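# Load ceramic mug into dishwasher rack, latch door

## Task

Place the mug in the lower rack of the dishwasher, then close the dishwasher door far enough that it latches. The mug is ceramic, so it fails if it drops more than a few centimetres or is struck hard. The lower rack must never slam while sliding in or out, and the robot must not tip over or finish leaning.

## Robot and tools

ROBOT. A Hello Robot Stretch 4 in a physics simulator. It has one arm and a five-finger hand, carried by a lift on a mast above an omni-wheel base. It stands about 1.6 m tall, and the base rim is no more than 0.23 m from the base origin. A loose object may occasionally get a brief push from outside.

FRAMES. Base frame: origin on the floor under the base centre, x forward, y left, z up, in metres. hand_pose is reported in this frame for the hand point, 0.045 m in front of the palm. Its +z runs along the straight fingers, +y points out of the palm, and +x crosses the palm away from the thumb. The odometry frame is the base frame as it was at the start. base_odometry counts wheel turns only, so slip shows up as travel. Heading is in rad, left positive, from -3.142 to 3.142.

move. One action per call. The action uses "base", "joints" or both, plus optional "speeds", "pace" and "contact_limits". Alternatively it is {"end_of_arm": "enable_torque"} alone, which re-powers wrist motors that shut off. All motions start together.
- base: relative offsets from where the base last reported itself. {"translate_m": d} is forward (+) or back, -2 to 2 m. {"strafe_m": d} is left (+) or right, -2 to 2 m. {"rotate_rad": d} turns in place, counter-clockwise (+), -3.2 to 3.2. translate_m and strafe_m may be combined into a straight diagonal drive; rotate_rad may not be combined with either.
- joints: absolute targets, keyed by name. lift_m is 0 to 1.2 m and arm_m is 0 to 0.55 m of extension. wrist_yaw_rad runs -1.134 to 4.276: 0 ahead, + left, 3.14 folded back. wrist_pitch_rad runs -1.117 to 4.259: 0 level, 1.57 pointing down. wrist_roll_rad uses the same range: 0 palm up, 1.57 palm toward the robot's right, 3.14 palm down. The fingers hand_little, hand_ring, hand_middle and hand_index each take -1 (curled) to +1 (straight). hand_thumb_bend takes -1 (bent) to +1 (straight). hand_thumb_turn takes -1 (in front of the palm) to +1 (beside it). hand_force_limit (-1 to 1) sets the fingertip stopping force, roughly 0 to 10 N (15 N for the thumb). hand_speed (-0.96 to 1) reaches full speed at +0.48. Both are settings, not motions. Targets out of range are clipped, and the result notes it.
- pace: "slow", "default", "fast" or "max". In that order, base speed is 0.1/0.3/0.4/0.6 m/s and 1/2/3/4 rad/s, lift 0.15/0.3/0.4/0.5 m/s, arm 0.1/0.4/0.6/0.7 m/s. The wrist always moves at 1.82 rad/s. A raised lift slows the base. "speeds" gives per-joint top speeds instead of pace.
- contact_limits: a value from 0 (gentlest) to 1 for arm_m, lift_m, translate_m, strafe_m or rotate_rad, given next to that same command. The default is 0.5. Even at 0 the arm needs roughly 15 to 40 N to stop. For a light press, set 0 and aim only 1 to 3 mm beyond first contact. A base limit persists until the next action that includes base.
- cameras: a list drawn from head_camera, head_left_camera, head_right_camera, wrist_camera, "all". [] means none.
- blocking: true or omitted waits until everything is at rest. false returns after about 0.5 s while motion continues. A later move replaces only the targets it names.
No action lasts more than 15 s, and a move times out at 14 s. Joints you leave out may still be pushing toward old targets. The scene keeps running while you think.

OTHER TOOLS. wait {seconds 0-10, cameras} lets time pass; wait(0) shows the status of a non-blocking move. stop brakes everything still moving, re-brakes slack wheels, and reports a "stop:" line. zoom_image {camera, region [x0,y0,x1,y1] in pixels, at most 504x504} enlarges the most recent image. show_instructions shows the reference page (the five-finger hand). finished_scene ends the scene for good; the result must hold without the robot.

CAMERAS. head_camera sits on the mast top, looking forward and down; turn the base to look elsewhere. head_left_camera and head_right_camera are fisheyes that look more steeply down and also show the base and arm. wrist_camera looks along the palm; bending fingers rise into its view, and the image is upside down when the palm faces down.

RESULT LINES. base_status and joint_status: done, moving, off_target (resting short of target), contact_stop (held back, now slack), time_out (target dropped), limit_stop_at_own_body, limit_stop_at_tilt (lean over 6 degrees; lift, arm and wheels go slack), or torque_fault (wrist limp until enable_torque). After an uncommanded stop, later move, wait and finished_scene calls in the same reply are skipped. on_its_own reports what the robot did without being asked. lidar_m: 12 ranges, one per 30-degree sector, counter-clockwise from straight ahead (4th left, 7th behind, 10th right). "-" means nothing seen or closer than 0.25 m. wrist_depth_mm: a 7x7 grid, 100 to 2000 mm. hand_stopped_by lists little, ring, middle, index, thumb_bend, thumb_turn as moving, target, force, stalled or fault. *_load_n is fingertip force, + when pushed open; a lost grip shows as about 0. motor_effort is % of max with the peak in brackets. servo_current is in mA. base_tilt is in degrees, with up to about 3 degrees of bias. A gap of more than about 0.1 rad between turned_by_wheels and turned_by_imu means the base hit something or slipped.

GRIPPING. A finger moves only when its target changes. It locks on reaching the target or when its load hits hand_force_limit. A closing target sent while the load is already at the limit does nothing. With the thumb turned in front, the hand wraps objects 0.035 to 0.065 m thick; handles down to about 0.025 m also work. For a gentle grip use hand_speed -0.94 or lower. At the start the force limit is 0 and hand_speed is -0.8. To squeeze harder, raise the limit and send a more-closed target. The wrist camera sticks out behind the palm heel and can hit things.

AVOID. Self-collision happens with the hand over the base and the lift below about 0.25 m (0.45 if pointing down), with upward tilt plus roll, or with yaw + pitch below about -1.1. The robot can tip if it drives with more than 1 kg held and the arm out past 0.2, or if it pushes hard while the hand is high. Do not let the mug fall or knock it, do not slam the rack or ram the door, and avoid heavy forces on the fingers.

Each tool is called as a command line: name --argument value for each argument, lists and objects as JSON in quotes; but a table of rows of numbers goes row by row, as --pt "numbers of a row", without its own name.

Reference images:

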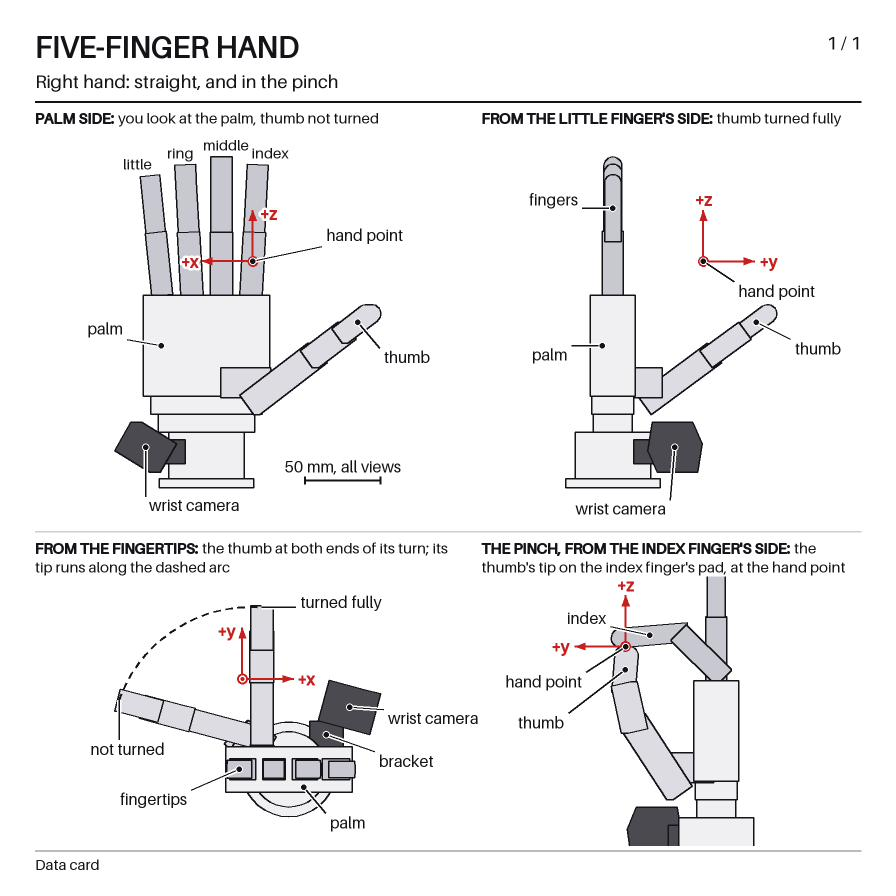

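## Session

move --cameras '["all"]'

Scene clock: 0.00 s.
base_odometry: x=+0.000 y=+0.000 heading=+0.000
turned_by_wheels: +0.000
turned_by_imu: +0.000
base_tilt: forward=+1.7 right=-1.3
lidar_m: 1.32 1.26 1.76 2.10 1.49 1.52 1.54 1.38 1.39 1.67 2.47 2.47
base_status: not commanded
joint_positions: lift_m=+0.230 arm_m=+0.000 wrist_yaw_rad=+3.057 wrist_pitch_rad=+0.005 wrist_roll_rad=+0.000 hand_little=+1.000 hand_ring=+1.000 hand_middle=+1.000 hand_index=+1.000 hand_thumb_turn=+1.000 hand_thumb_bend=+1.000 hand_force_limit=+0.000 hand_speed=-0.800
joint_status: not commanded
measured_speeds: all 0
hand_stopped_by: target,target,target,target,target,target
little_load_n: 0.0
ring_load_n: 0.0
middle_load_n: 0.0
index_load_n: 0.0
thumb_bend_load_n: 0.0
thumb_turn_load_n: -0.5
motor_effort: lift_m=+21 arm_m=-4 wheel_0=+0 wheel_1=-2 wheel_2=+2
servo_current: wrist_yaw_rad=39 wrist_pitch_rad=39 wrist_roll_rad=26
hand_pose: x=-0.0399 y=+0.1366 z=+0.4674 quat_wxyz=(-0.477, -0.479, +0.522, +0.520) (m; base frame)
wrist_depth_mm: 141 144 - - - - 1983 / - 144 1921 - - - - / - 144 296 - - - - / 141 177 1983 - - - - / 1397 - 1983 - - - - / 1308 1366 193 201 1921 - - / 1008 - - - - - -
pictures: head_camera, head_left_camera, head_right_camera, wrist_camera

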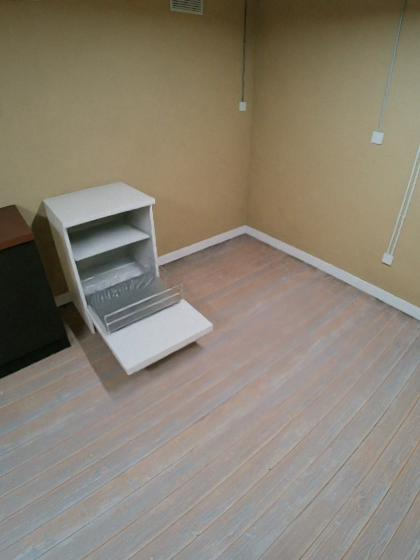

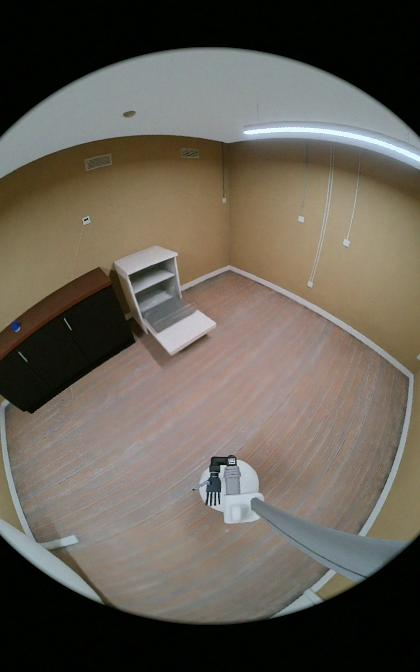

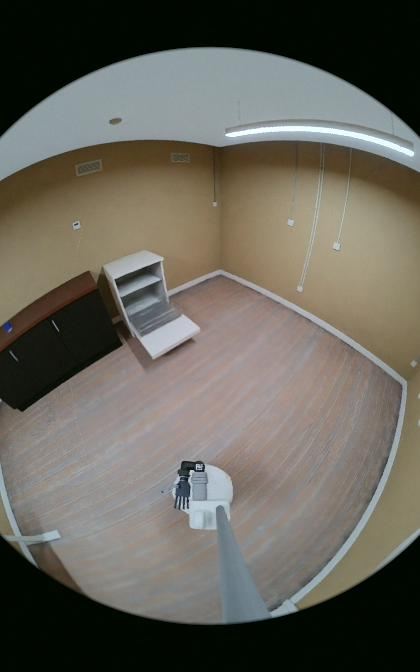

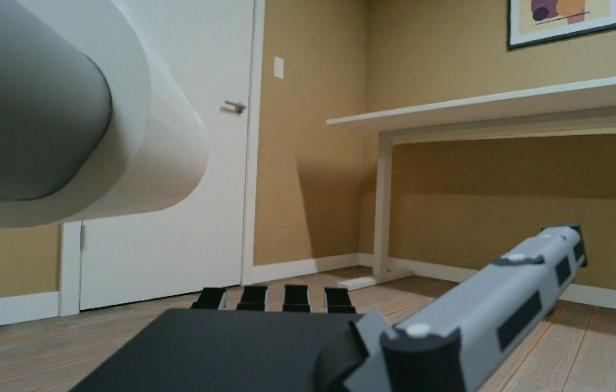

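zoom_image --camera "head_camera" --region '[20, 160, 240, 400]'

zoom_image --camera "head_left_camera" --region '[0, 260, 140, 420]'

Scaled by 2.100 from the camera's image (finer frame: 1200x1600).

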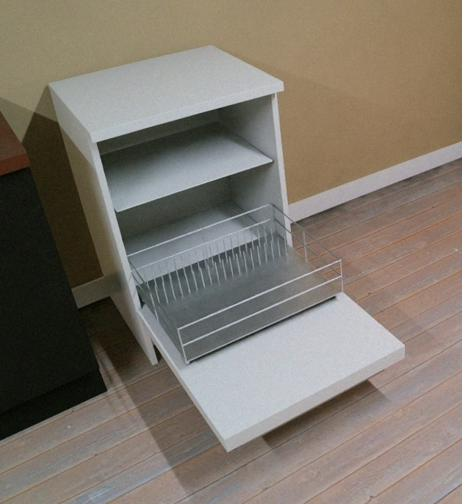

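Scaled by 3.150 from the camera's image (finer frame: 600x960).

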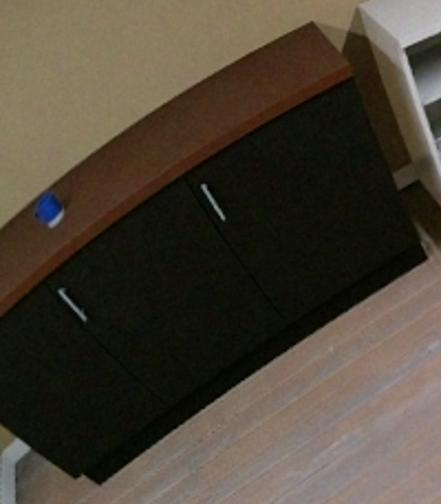

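move --base '{"rotate_rad": 1.1}' --cameras '["head_camera", "head_left_camera"]'

zoom_image --camera "head_camera" --region '[0, 100, 420, 500]'

Scene clock: 10.00 s.
move: done
base_odometry: x=+0.000 y=+0.000 heading=+1.100
turned_by_wheels: +1.100
turned_by_imu: +1.098
base_tilt: forward=+1.6 right=-1.3
lidar_m: 1.76 2.21 1.48 1.52 1.50 1.38 1.37 1.71 2.46 2.50 1.29 1.25
base_status: done
joint_positions: lift_m=+0.230 arm_m=+0.000 wrist_yaw_rad=+3.057 wrist_pitch_rad=+0.005 wrist_roll_rad=+0.000 hand_little=+1.000 hand_ring=+1.000 hand_middle=+1.000 hand_index=+1.000 hand_thumb_turn=+1.000 hand_thumb_bend=+1.000 hand_force_limit=+0.000 hand_speed=-0.800
joint_status: not commanded
measured_speeds: all 0
hand_stopped_by: target,target,target,target,target,target
little_load_n: 0.0
ring_load_n: 0.0
middle_load_n: 0.0
index_load_n: 0.0
thumb_bend_load_n: 0.0
thumb_turn_load_n: 0.0
motor_effort: lift_m=+21(21) arm_m=-4(5) wheel_0=-1(7) wheel_1=+0(9) wheel_2=-2(8)
servo_current: wrist_yaw_rad=39(52) wrist_pitch_rad=46(52) wrist_roll_rad=33(52)
hand_pose: x=-0.0399 y=+0.1366 z=+0.4674 quat_wxyz=(-0.477, -0.479, +0.522, +0.520)
wrist_depth_mm: 141 144 1708 1576 - 1366 - / - 144 1661 1618 - 1366 - / - 144 241 - - 1366 - / 141 178 - - - 1366 - / - - - - - 1366 - / 1464 1499 191 - - - - / 1025 - - - - - -

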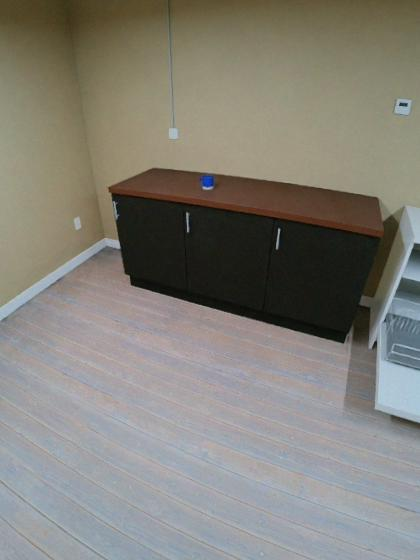

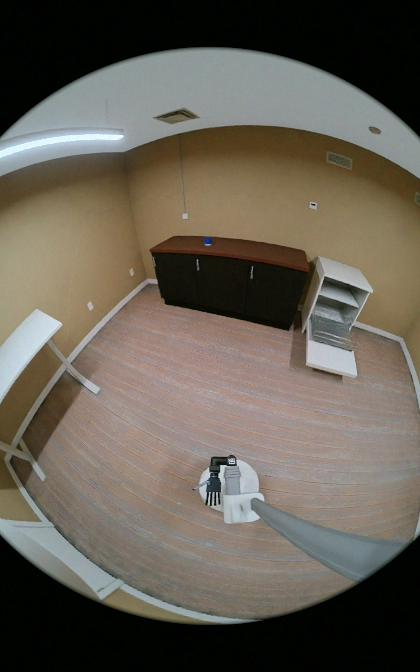

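Scaled by 1.200 from the camera's image (finer frame: 1200x1600).

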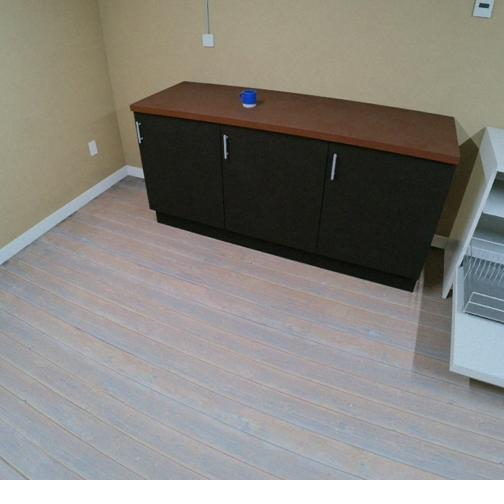

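move --base '{"rotate_rad": -0.354}' --joints '{"lift_m": 0.75}'

move --base '{"translate_m": 1.1, "strafe_m": 0.8}' --joints '{"wrist_yaw_rad": 0.0, "wrist_roll_rad": 1.57}' --cameras '["all"]'

zoom_image --camera "head_camera" --region '[100, 100, 320, 320]'

Scene clock: 34.73 s.
move: done
base_odometry: x=+0.000 y=+0.000 heading=+0.746
turned_by_wheels: -0.354
turned_by_imu: -0.355
base_tilt: forward=+1.7 right=-1.2
lidar_m: 1.72 1.84 1.53 1.46 1.60 1.43 1.38 1.43 2.09 2.44 2.60 1.24
base_status: done
joint_positions: lift_m=+0.750 arm_m=+0.000 wrist_yaw_rad=+3.057 wrist_pitch_rad=+0.005 wrist_roll_rad=+0.000 hand_little=+1.000 hand_ring=+1.000 hand_middle=+1.000 hand_index=+1.000 hand_thumb_turn=+1.000 hand_thumb_bend=+1.000 hand_force_limit=+0.000 hand_speed=-0.800
joint_status: all done
measured_speeds: all 0
hand_stopped_by: target,target,target,target,target,target
little_load_n: 0.0
ring_load_n: 0.0
middle_load_n: 0.0
index_load_n: 0.0
thumb_bend_load_n: 0.0
thumb_turn_load_n: 0.0
motor_effort: lift_m=+24(27) arm_m=-4(5) wheel_0=+0(6) wheel_1=-1(7) wheel_2=+2(5)
servo_current: wrist_yaw_rad=33(52) wrist_pitch_rad=52(52) wrist_roll_rad=52(72)
hand_pose: x=-0.0399 y=+0.1366 z=+0.9871 quat_wxyz=(-0.477, -0.479, +0.522, +0.520)
wrist_depth_mm: 141 144 1499 - 1576 - - / - 144 - - 1576 - - / - 144 242 - - - - / 141 179 - - - - - / - - - - - - - / - - 174 - - - - / - - - - - - -
pictures: none

Scene clock: 40.63 s.
move: done
base_odometry: x=+0.265 y=+1.334 heading=+0.746
turned_by_wheels: +0.000
turned_by_imu: -0.004
base_tilt: forward=+1.9 right=-1.2
lidar_m: 0.64 0.71 0.98 1.43 0.95 0.98 2.44 2.63 3.40 1.23 0.93 0.68
base_status: done
joint_positions: lift_m=+0.750 arm_m=+0.000 wrist_yaw_rad=+0.003 wrist_pitch_rad=+0.005 wrist_roll_rad=+1.567 hand_little=+1.000 hand_ring=+1.000 hand_middle=+1.000 hand_index=+1.000 hand_thumb_turn=+1.000 hand_thumb_bend=+1.000 hand_force_limit=+0.000 hand_speed=-0.800
joint_status: all done
measured_speeds: all 0
hand_stopped_by: target,target,target,target,target,target
little_load_n: 0.0
ring_load_n: 0.0
middle_load_n: 0.0
index_load_n: 0.0
thumb_bend_load_n: 0.0
thumb_turn_load_n: 0.0
motor_effort: lift_m=+23(24) arm_m=-4(5) wheel_0=-2(5) wheel_1=-2(10) wheel_2=+3(9)
servo_current: wrist_yaw_rad=39(111) wrist_pitch_rad=39(52) wrist_roll_rad=52(117)
hand_pose: x=+0.3926 y=-0.1472 z=+0.8964 quat_wxyz=(+0.001, +0.709, +0.002, +0.705)
wrist_depth_mm: - - - 439 - - - / - - - 442 - - - / - - - 442 - - - / - - - 442 - - - / - - - 445 - - - / - - 174 - - - - / - - - - - - -
pictures: head_camera, head_left_camera, head_right_camera, wrist_camera
wrist_camera: T_world_to_cam=[[-0.03786, -0.04547, -0.99825, 0.92115], [0.0077, 0.99892, -0.04579, 0.18456], [0.99925, -0.00942, -0.03747, -0.19497]] pos_world=[0.22828, -0.14432, 0.92068]

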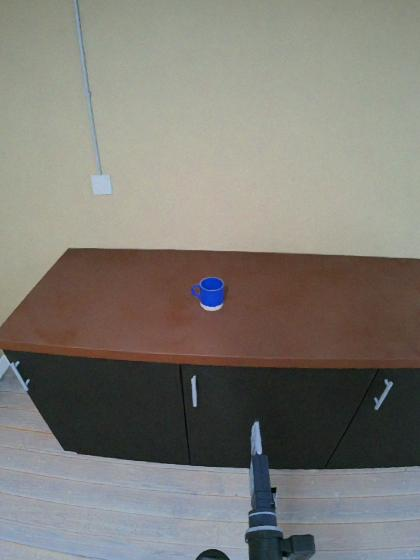

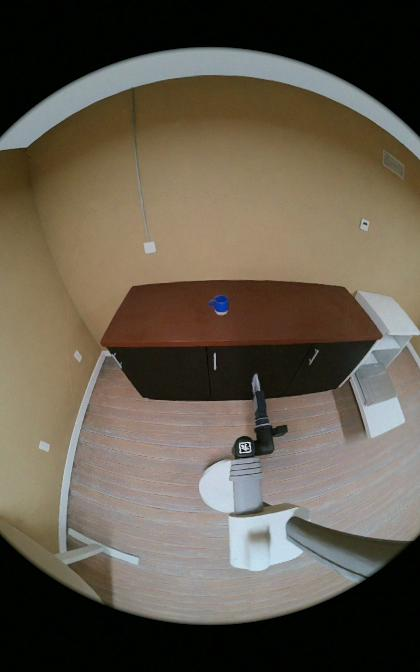

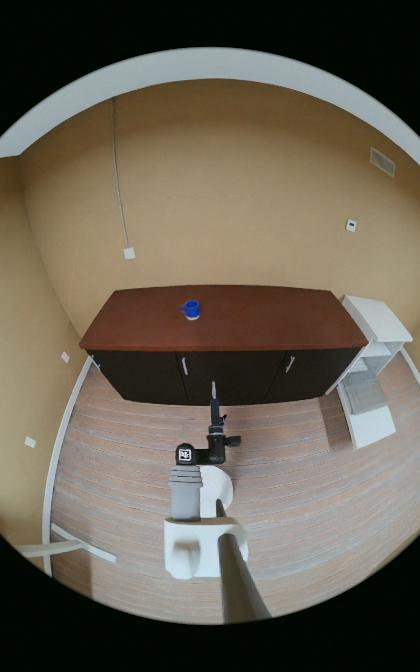

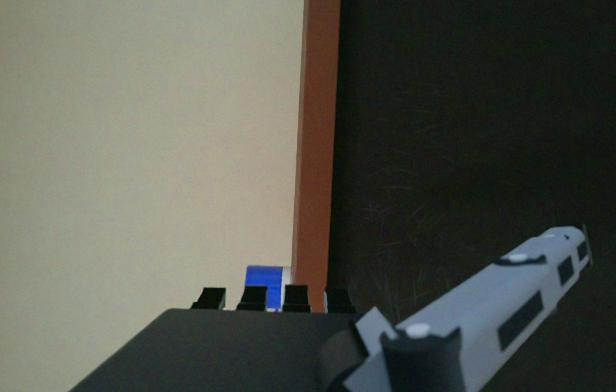

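Scaled by 2.291 from the camera's image (finer frame: 1200x1600).

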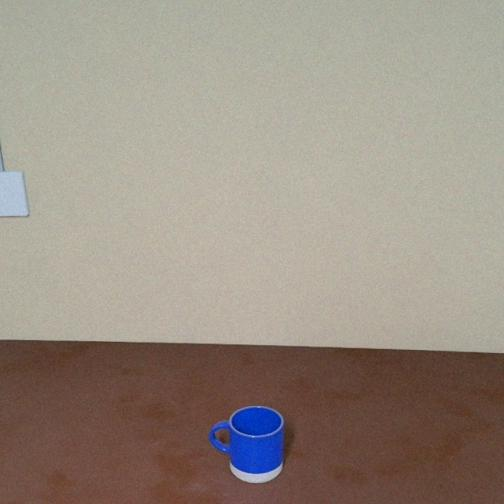

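zoom_image --camera "head_right_camera" --region '[300, 270, 420, 460]'

zoom_image --camera "head_right_camera" --region '[150, 270, 250, 350]'

Scaled by 2.653 from the camera's image (finer frame: 600x960).

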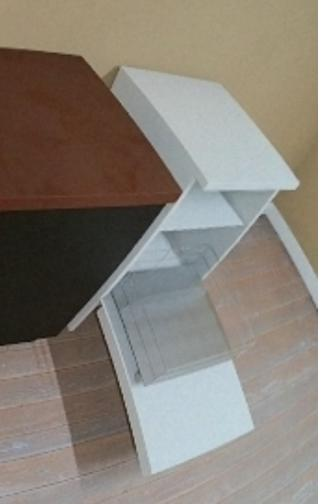

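Scaled by 5.040 from the camera's image (finer frame: 600x960).

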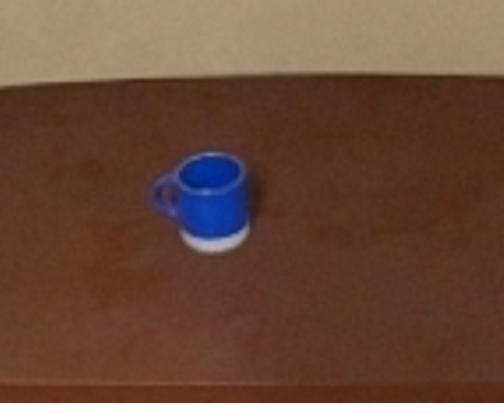

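move --joints '{"lift_m": 0.95, "wrist_roll_rad": 3.14, "wrist_pitch_rad": 0.2, "hand_thumb_turn": -1, "hand_speed": 0.0, "hand_index": 0.2, "hand_middle": 0.2, "hand_thumb_bend": 0.2}' --cameras '["all"]'

zoom_image --camera "head_camera" --region '[120, 220, 360, 480]'

Scene clock: 201.23 s.
move: done
base_odometry: x=+0.265 y=+1.334 heading=+0.746
turned_by_wheels: +0.000
turned_by_imu: -0.002
base_tilt: forward=+1.8 right=-1.2
lidar_m: 0.64 0.72 1.00 1.43 0.94 0.95 2.45 2.58 3.40 1.21 0.93 0.68
base_status: not commanded
joint_positions: lift_m=+0.950 arm_m=+0.000 wrist_yaw_rad=+0.003 wrist_pitch_rad=+0.202 wrist_roll_rad=+3.136 hand_little=+1.000 hand_ring=+1.000 hand_middle=+0.200 hand_index=+0.200 hand_thumb_turn=-1.000 hand_thumb_bend=+0.200 hand_force_limit=+0.000 hand_speed=+0.000
joint_status: all done
measured_speeds: all 0
hand_stopped_by: target,target,target,target,target,target
little_load_n: 0.0
ring_load_n: 0.0
middle_load_n: 0.0
index_load_n: 0.0
thumb_bend_load_n: 0.0
thumb_turn_load_n: 0.0
motor_effort: lift_m=+24(27) arm_m=-4(5) wheel_0=-2(2) wheel_1=-2(2) wheel_2=+3(3)
servo_current: wrist_yaw_rad=39(52) wrist_pitch_rad=46(72) wrist_roll_rad=52(117)
hand_pose: x=+0.3759 y=-0.0564 z=+1.0243 quat_wxyz=(-0.446, +0.550, -0.546, +0.448)
wrist_depth_mm: - - - - - - - / - - - - - - - / 466 469 480 492 488 500 - / 759 741 699 544 554 603 574 / - - - - - - - / - - - - - - - / - - - - - - -
pictures: head_camera, head_left_camera, head_right_camera, wrist_camera
wrist_camera: T_world_to_cam=[[-0.04442, 0.99826, -0.03887, 0.13094], [0.21076, 0.0474, 0.97639, -1.07721], [0.97653, 0.03517, -0.2125, 0.01774]] pos_world=[0.21552, -0.08028, 1.06064]

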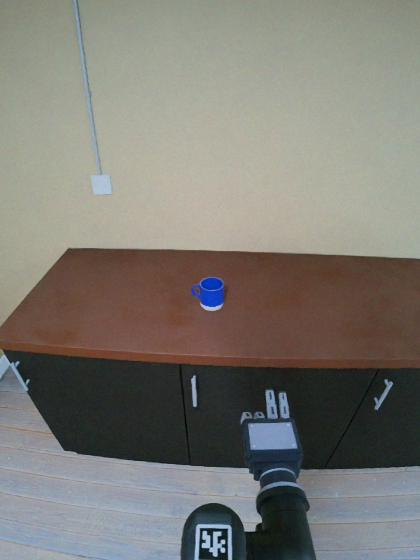

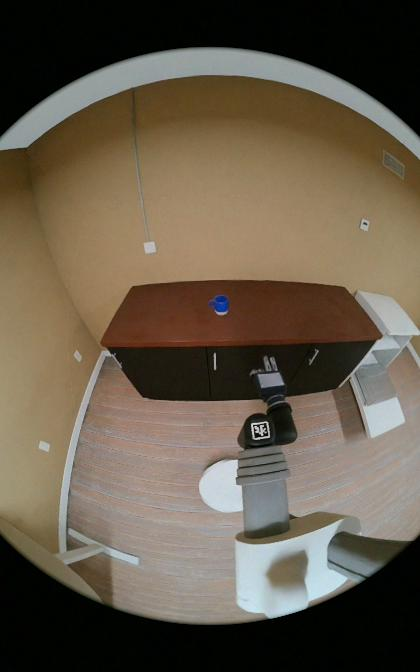

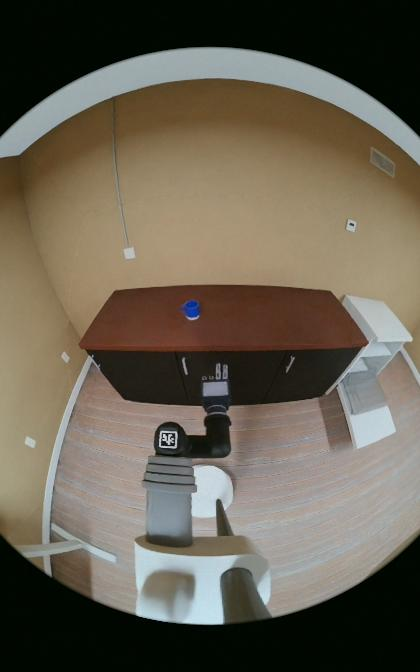

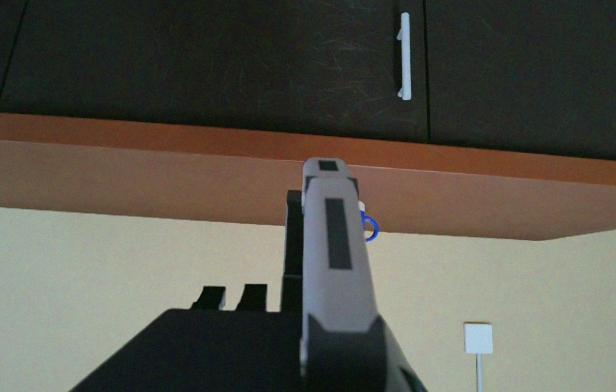

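Scaled by 1.938 from the camera's image (finer frame: 1200x1600).

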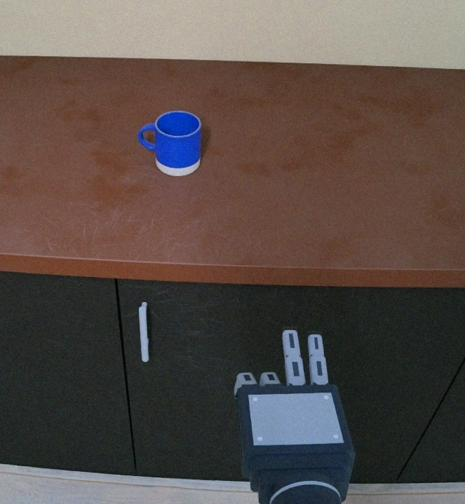

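move --base '{"translate_m": 0.25, "strafe_m": 0.079}' --joints '{"lift_m": 0.97}'

move --joints '{"arm_m": 0.15}' --cameras '["head_camera", "wrist_camera"]'

zoom_image --camera "head_camera" --region '[120, 250, 320, 450]'

zoom_image --camera "wrist_camera" --region '[160, 0, 560, 392]'

Scene clock: 231.37 s.
move: done
base_odometry: x=+0.396 y=+1.562 heading=+0.746
turned_by_wheels: +0.000
turned_by_imu: -0.001
base_tilt: forward=+1.8 right=-1.2
lidar_m: 0.40 0.45 0.66 1.35 1.27 1.07 2.70 2.83 3.50 1.31 0.60 0.43
base_status: done
joint_positions: lift_m=+0.970 arm_m=+0.000 wrist_yaw_rad=+0.002 wrist_pitch_rad=+0.202 wrist_roll_rad=+3.136 hand_little=+1.000 hand_ring=+1.000 hand_middle=+0.200 hand_index=+0.200 hand_thumb_turn=-1.000 hand_thumb_bend=+0.200 hand_force_limit=+0.000 hand_speed=+0.000
joint_status: all done
measured_speeds: all 0
hand_stopped_by: target,target,target,target,target,target
little_load_n: 0.0
ring_load_n: 0.0
middle_load_n: 0.0
index_load_n: 0.0
thumb_bend_load_n: 0.5
thumb_turn_load_n: 0.0
motor_effort: lift_m=+24(26) arm_m=-4(5) wheel_0=+0(6) wheel_1=+0(11) wheel_2=+2(10)
servo_current: wrist_yaw_rad=52(52) wrist_pitch_rad=39(46) wrist_roll_rad=46(59)
hand_pose: x=+0.3759 y=-0.0565 z=+1.0443 quat_wxyz=(-0.446, +0.550, -0.546, +0.448)
wrist_depth_mm: 274 259 255 250 249 252 256 / 345 338 330 324 315 307 300 / 496 484 469 418 442 430 410 / 759 723 707 190 - 668 661 / - - - - - - - / - - - - - - - / - - - - - - -
pictures: none

Scene clock: 232.87 s.
move: done
base_odometry: x=+0.396 y=+1.562 heading=+0.746
turned_by_wheels: +0.000
turned_by_imu: +0.000
base_tilt: forward=+1.7 right=-1.2
lidar_m: 0.41 0.44 0.63 1.35 1.28 1.09 2.72 2.87 3.49 1.29 0.59 0.43
base_status: not commanded
joint_positions: lift_m=+0.970 arm_m=+0.150 wrist_yaw_rad=+0.002 wrist_pitch_rad=+0.202 wrist_roll_rad=+3.137 hand_little=+1.000 hand_ring=+1.000 hand_middle=+0.200 hand_index=+0.200 hand_thumb_turn=-1.000 hand_thumb_bend=+0.200 hand_force_limit=+0.000 hand_speed=+0.000
joint_status: all done
measured_speeds: all 0
hand_stopped_by: target,target,target,target,target,target
little_load_n: 0.0
ring_load_n: 0.0
middle_load_n: 0.0
index_load_n: 0.0
thumb_bend_load_n: 0.0
thumb_turn_load_n: 0.0
motor_effort: lift_m=+24(24) arm_m=+6(8) wheel_0=+0(0) wheel_1=+0(1) wheel_2=+2(2)
servo_current: wrist_yaw_rad=39(52) wrist_pitch_rad=46(59) wrist_roll_rad=33(59)
hand_pose: x=+0.5257 y=-0.0565 z=+1.0443 quat_wxyz=(-0.446, +0.550, -0.546, +0.448)
wrist_depth_mm: 271 256 253 249 244 242 243 / 340 334 329 - 312 307 297 / 496 480 466 - 433 421 410 / - - - 190 - 609 580 / - - - - - - - / - - - - - - - / - - - - - - -
wrist_camera: T_world_to_cam=[[-0.04399, 0.99828, -0.03876, 0.13819], [0.21088, 0.0472, 0.97637, -1.12833], [0.97652, 0.03477, -0.2126, -0.12411]] pos_world=[0.36522, -0.08038, 1.08064]

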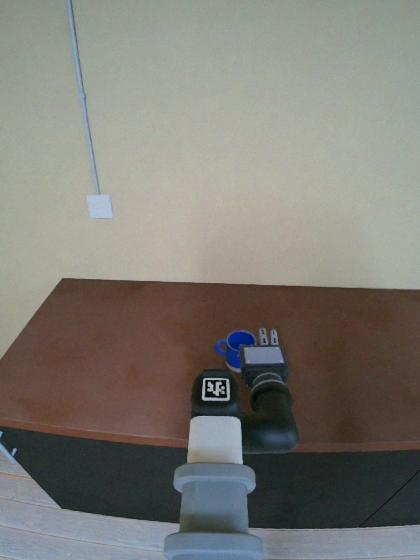

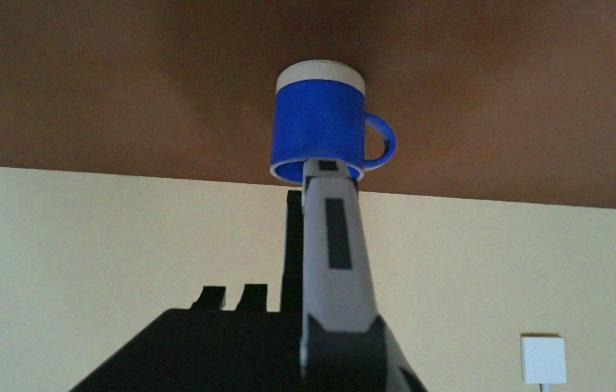

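Scaled by 2.520 from the camera's image (finer frame: 1200x1600).

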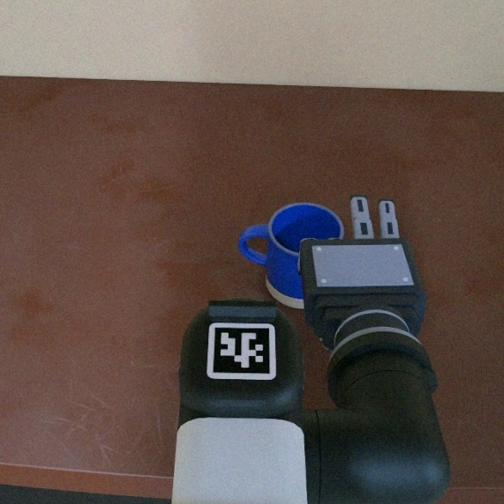

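Scaled by 1.260.

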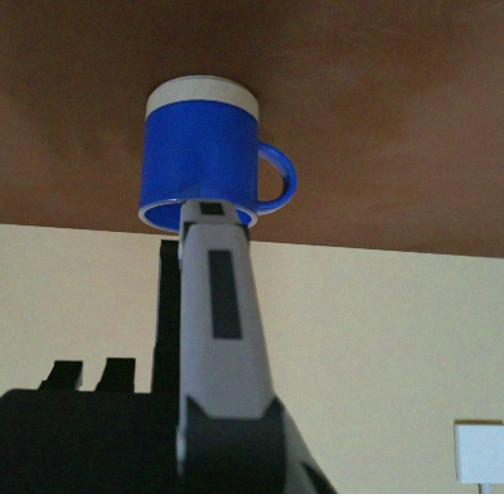

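move --joints '{"arm_m": 0.225}' --pace "slow" --cameras '["head_camera", "head_right_camera", "head_left_camera", "wrist_camera"]'

zoom_image --camera "head_camera" --region '[180, 280, 320, 420]'

zoom_image --camera "head_left_camera" --region '[160, 280, 300, 420]'

zoom_image --camera "wrist_camera" --region '[160, 0, 560, 392]'

Scene clock: 252.43 s.
move: done
base_odometry: x=+0.396 y=+1.562 heading=+0.746
turned_by_wheels: +0.000
turned_by_imu: -0.001
base_tilt: forward=+1.7 right=-1.3
lidar_m: 0.40 0.44 0.63 1.34 1.26 1.10 2.71 2.85 3.51 1.30 0.56 0.42
base_status: not commanded
joint_positions: lift_m=+0.970 arm_m=+0.225 wrist_yaw_rad=+0.002 wrist_pitch_rad=+0.202 wrist_roll_rad=+3.137 hand_little=+1.000 hand_ring=+1.000 hand_middle=+0.200 hand_index=+0.200 hand_thumb_turn=-1.000 hand_thumb_bend=+0.200 hand_force_limit=+0.000 hand_speed=+0.000
joint_status: all done
measured_speeds: all 0
hand_stopped_by: target,target,target,target,target,target
little_load_n: 0.0
ring_load_n: 0.0
middle_load_n: 0.0
index_load_n: 0.0
thumb_bend_load_n: 0.0
thumb_turn_load_n: 0.0
motor_effort: lift_m=+24(24) arm_m=+6(8) wheel_0=+0(0) wheel_1=+0(1) wheel_2=+2(2)
servo_current: wrist_yaw_rad=46(52) wrist_pitch_rad=46(52) wrist_roll_rad=26(59)
hand_pose: x=+0.6007 y=-0.0565 z=+1.0443 quat_wxyz=(-0.446, +0.550, -0.546, +0.448)
wrist_depth_mm: 267 256 251 - 242 246 242 / 336 330 327 - 291 303 296 / 484 477 462 - 469 418 407 / - - - 189 - 591 574 / - - - - - - - / - - - - - - - / - - - - - - -
pictures: head_camera, head_left_camera, head_right_camera, wrist_camera
wrist_camera: T_world_to_cam=[[-0.04399, 0.99828, -0.03876, 0.14149], [0.21088, 0.0472, 0.97637, -1.14414], [0.97652, 0.03477, -0.2126, -0.19735]] pos_world=[0.44022, -0.08038, 1.08064]

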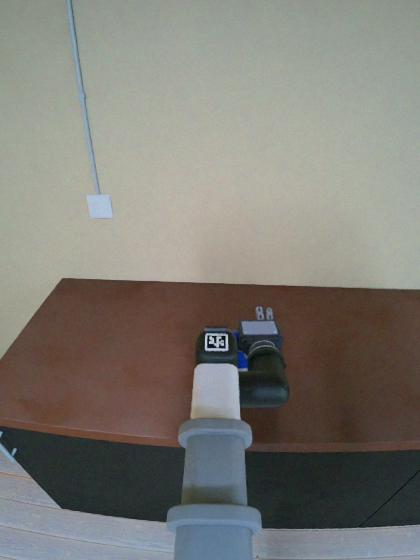

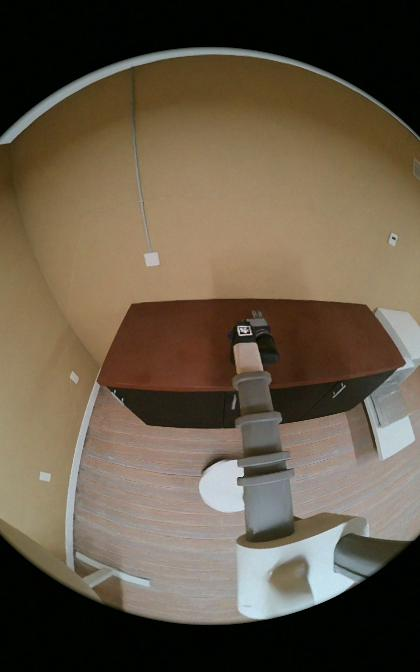

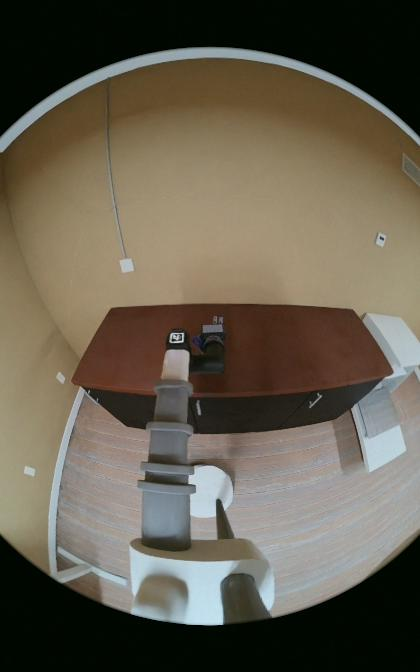

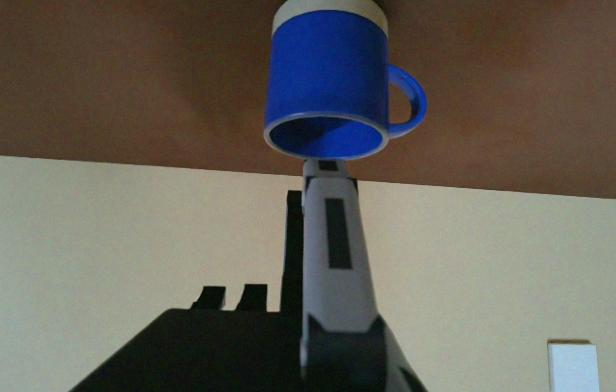

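Scaled by 3.600 from the camera's image (finer frame: 1200x1600).

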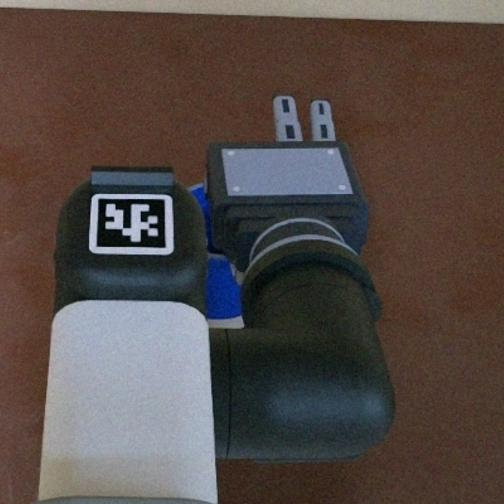

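Scaled by 3.600 from the camera's image (finer frame: 600x960).

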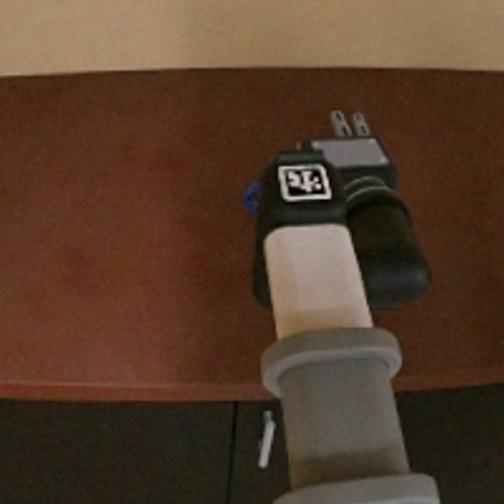

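Scaled by 1.260.

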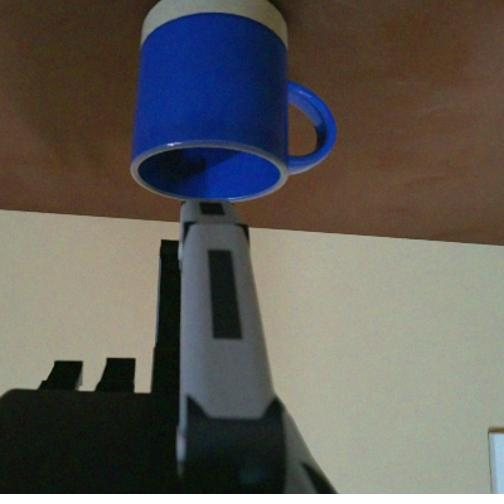

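move --base '{"strafe_m": 0.004}' --joints '{"arm_m": 0.231, "lift_m": 0.93}' --pace "slow" --cameras '["wrist_camera", "head_right_camera"]'

zoom_image --camera "head_right_camera" --region '[150, 290, 270, 400]'

zoom_image --camera "wrist_camera" --region '[160, 0, 560, 392]'

Scene clock: 267.00 s.
move: done
base_odometry: x=+0.393 y=+1.565 heading=+0.746
turned_by_wheels: +0.000
turned_by_imu: -0.002
base_tilt: forward=+1.8 right=-1.3
lidar_m: 0.40 0.44 0.63 1.34 1.27 1.10 2.68 2.86 3.50 1.30 0.57 0.43
base_status: done
joint_positions: lift_m=+0.930 arm_m=+0.231 wrist_yaw_rad=+0.002 wrist_pitch_rad=+0.202 wrist_roll_rad=+3.137 hand_little=+1.000 hand_ring=+1.000 hand_middle=+0.200 hand_index=+0.200 hand_thumb_turn=-1.000 hand_thumb_bend=+0.200 hand_force_limit=+0.000 hand_speed=+0.000
joint_status: all done
measured_speeds: all 0
hand_stopped_by: target,target,target,target,target,target
little_load_n: 0.0
ring_load_n: -0.5
middle_load_n: 0.0
index_load_n: 0.0
thumb_bend_load_n: 0.0
thumb_turn_load_n: 0.0
motor_effort: lift_m=+17(22) arm_m=+6(8) wheel_0=-1(4) wheel_1=+0(6) wheel_2=+0(3)
servo_current: wrist_yaw_rad=39(46) wrist_pitch_rad=39(46) wrist_roll_rad=33(52)
hand_pose: x=+0.6067 y=-0.0565 z=+1.0049 quat_wxyz=(-0.446, +0.550, -0.546, +0.448)
wrist_depth_mm: 205 195 193 182 183 182 185 / 258 252 249 - 236 231 227 / 373 364 353 - - 320 310 / - 544 477 - - 508 488 / - - - - - - - / - - - - - - - / - - - - - - -
pictures: head_right_camera, wrist_camera
wrist_camera: T_world_to_cam=[[-0.04399, 0.99828, -0.03876, 0.14022], [0.21088, 0.0472, 0.97637, -1.10684], [0.97652, 0.03477, -0.2126, -0.21161]] pos_world=[0.44622, -0.08038, 1.04114]

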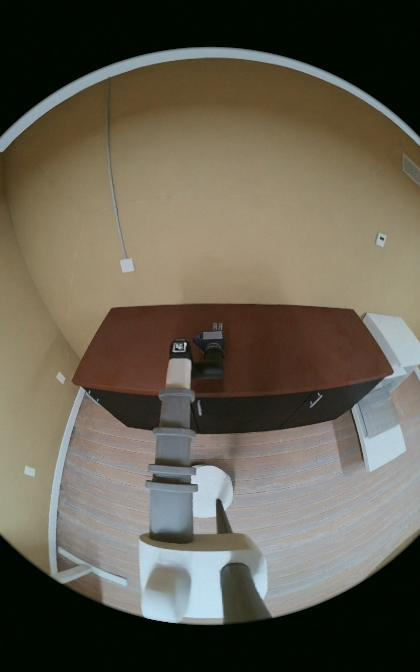

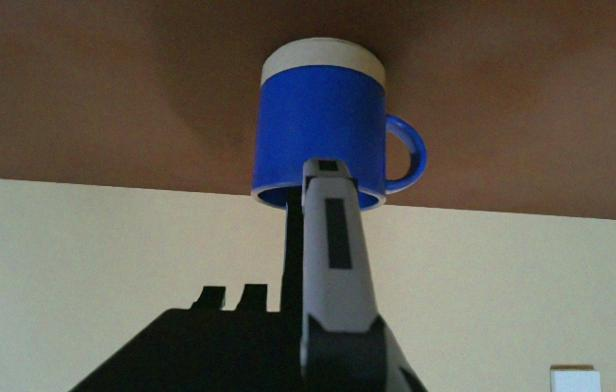

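Scaled by 4.200 from the camera's image (finer frame: 600x960).

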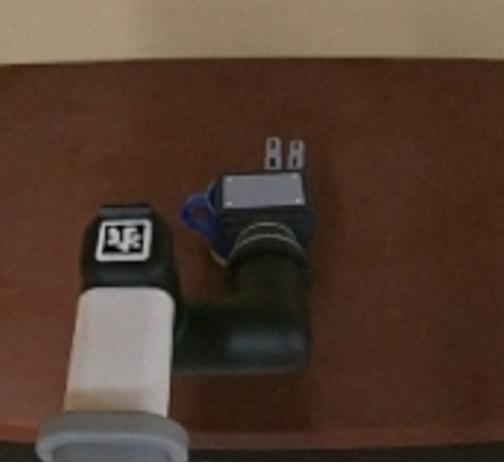

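Scaled by 1.260.

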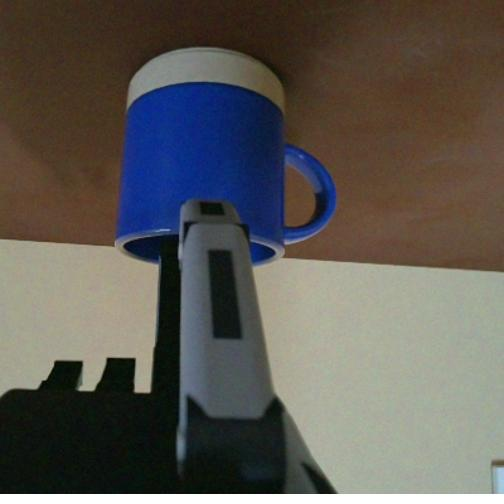

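move --joints '{"lift_m": 0.902}' --pace "slow" --contact_limits '{"lift_m": 0.15}' --cameras '["wrist_camera", "head_right_camera"]'

zoom_image --camera "wrist_camera" --region '[160, 0, 560, 392]'

zoom_image --camera "head_right_camera" --region '[150, 290, 270, 400]'

Scene clock: 276.37 s.
move: done
base_odometry: x=+0.393 y=+1.565 heading=+0.746
turned_by_wheels: +0.000
turned_by_imu: -0.001
base_tilt: forward=+1.7 right=-1.2
lidar_m: 0.39 0.44 0.65 1.33 1.28 1.11 2.70 2.86 3.49 1.31 0.59 0.43
base_status: not commanded
joint_positions: lift_m=+0.902 arm_m=+0.231 wrist_yaw_rad=+0.002 wrist_pitch_rad=+0.202 wrist_roll_rad=+3.137 hand_little=+1.000 hand_ring=+1.000 hand_middle=+0.200 hand_index=+0.200 hand_thumb_turn=-1.000 hand_thumb_bend=+0.200 hand_force_limit=+0.000 hand_speed=+0.000
joint_status: all done
measured_speeds: all 0
hand_stopped_by: target,target,target,target,target,target
little_load_n: 0.0
ring_load_n: 0.0
middle_load_n: 0.0
index_load_n: 0.0
thumb_bend_load_n: 0.0
thumb_turn_load_n: 0.5
motor_effort: lift_m=+17(17) arm_m=+6(6) wheel_0=-1(1) wheel_1=+0(0) wheel_2=+0(0)
servo_current: wrist_yaw_rad=46(52) wrist_pitch_rad=46(46) wrist_roll_rad=33(59)
contact_limits: lift_m 0.15
hand_pose: x=+0.6067 y=-0.0565 z=+0.9769 quat_wxyz=(-0.446, +0.550, -0.546, +0.448)
wrist_depth_mm: 160 152 149 153 143 142 - / 201 198 194 180 184 179 177 / 293 282 277 - 256 250 244 / 452 433 459 - - 404 382 / - - - - - - - / - - - - - - - / - - - - - - -
pictures: head_right_camera, wrist_camera
wrist_camera: T_world_to_cam=[[-0.04399, 0.99828, -0.03876, 0.13914], [0.21088, 0.0472, 0.97637, -1.0795], [0.97652, 0.03477, -0.2126, -0.21756]] pos_world=[0.44622, -0.08038, 1.01314]

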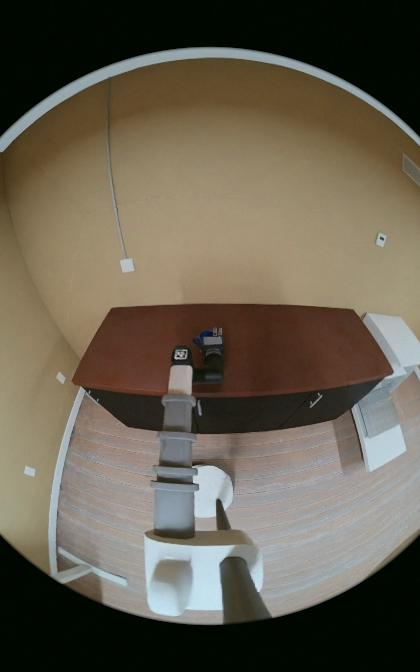

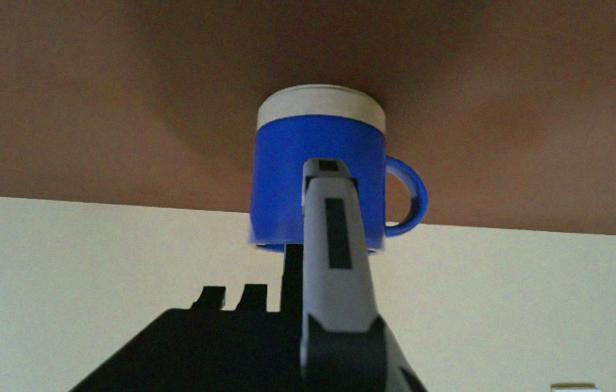

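Scaled by 1.260.

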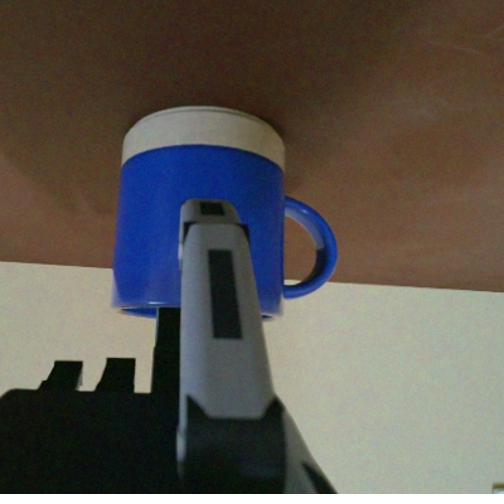

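Scaled by 4.200 from the camera's image (finer frame: 600x960).

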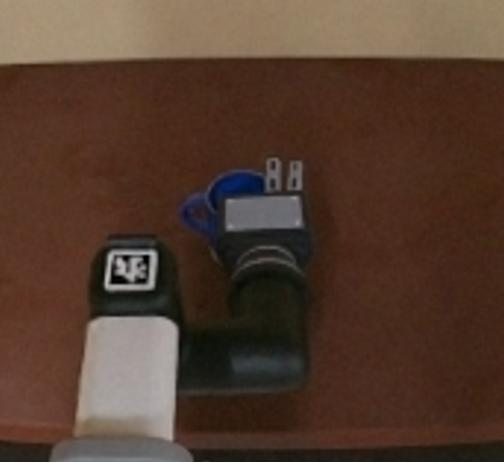

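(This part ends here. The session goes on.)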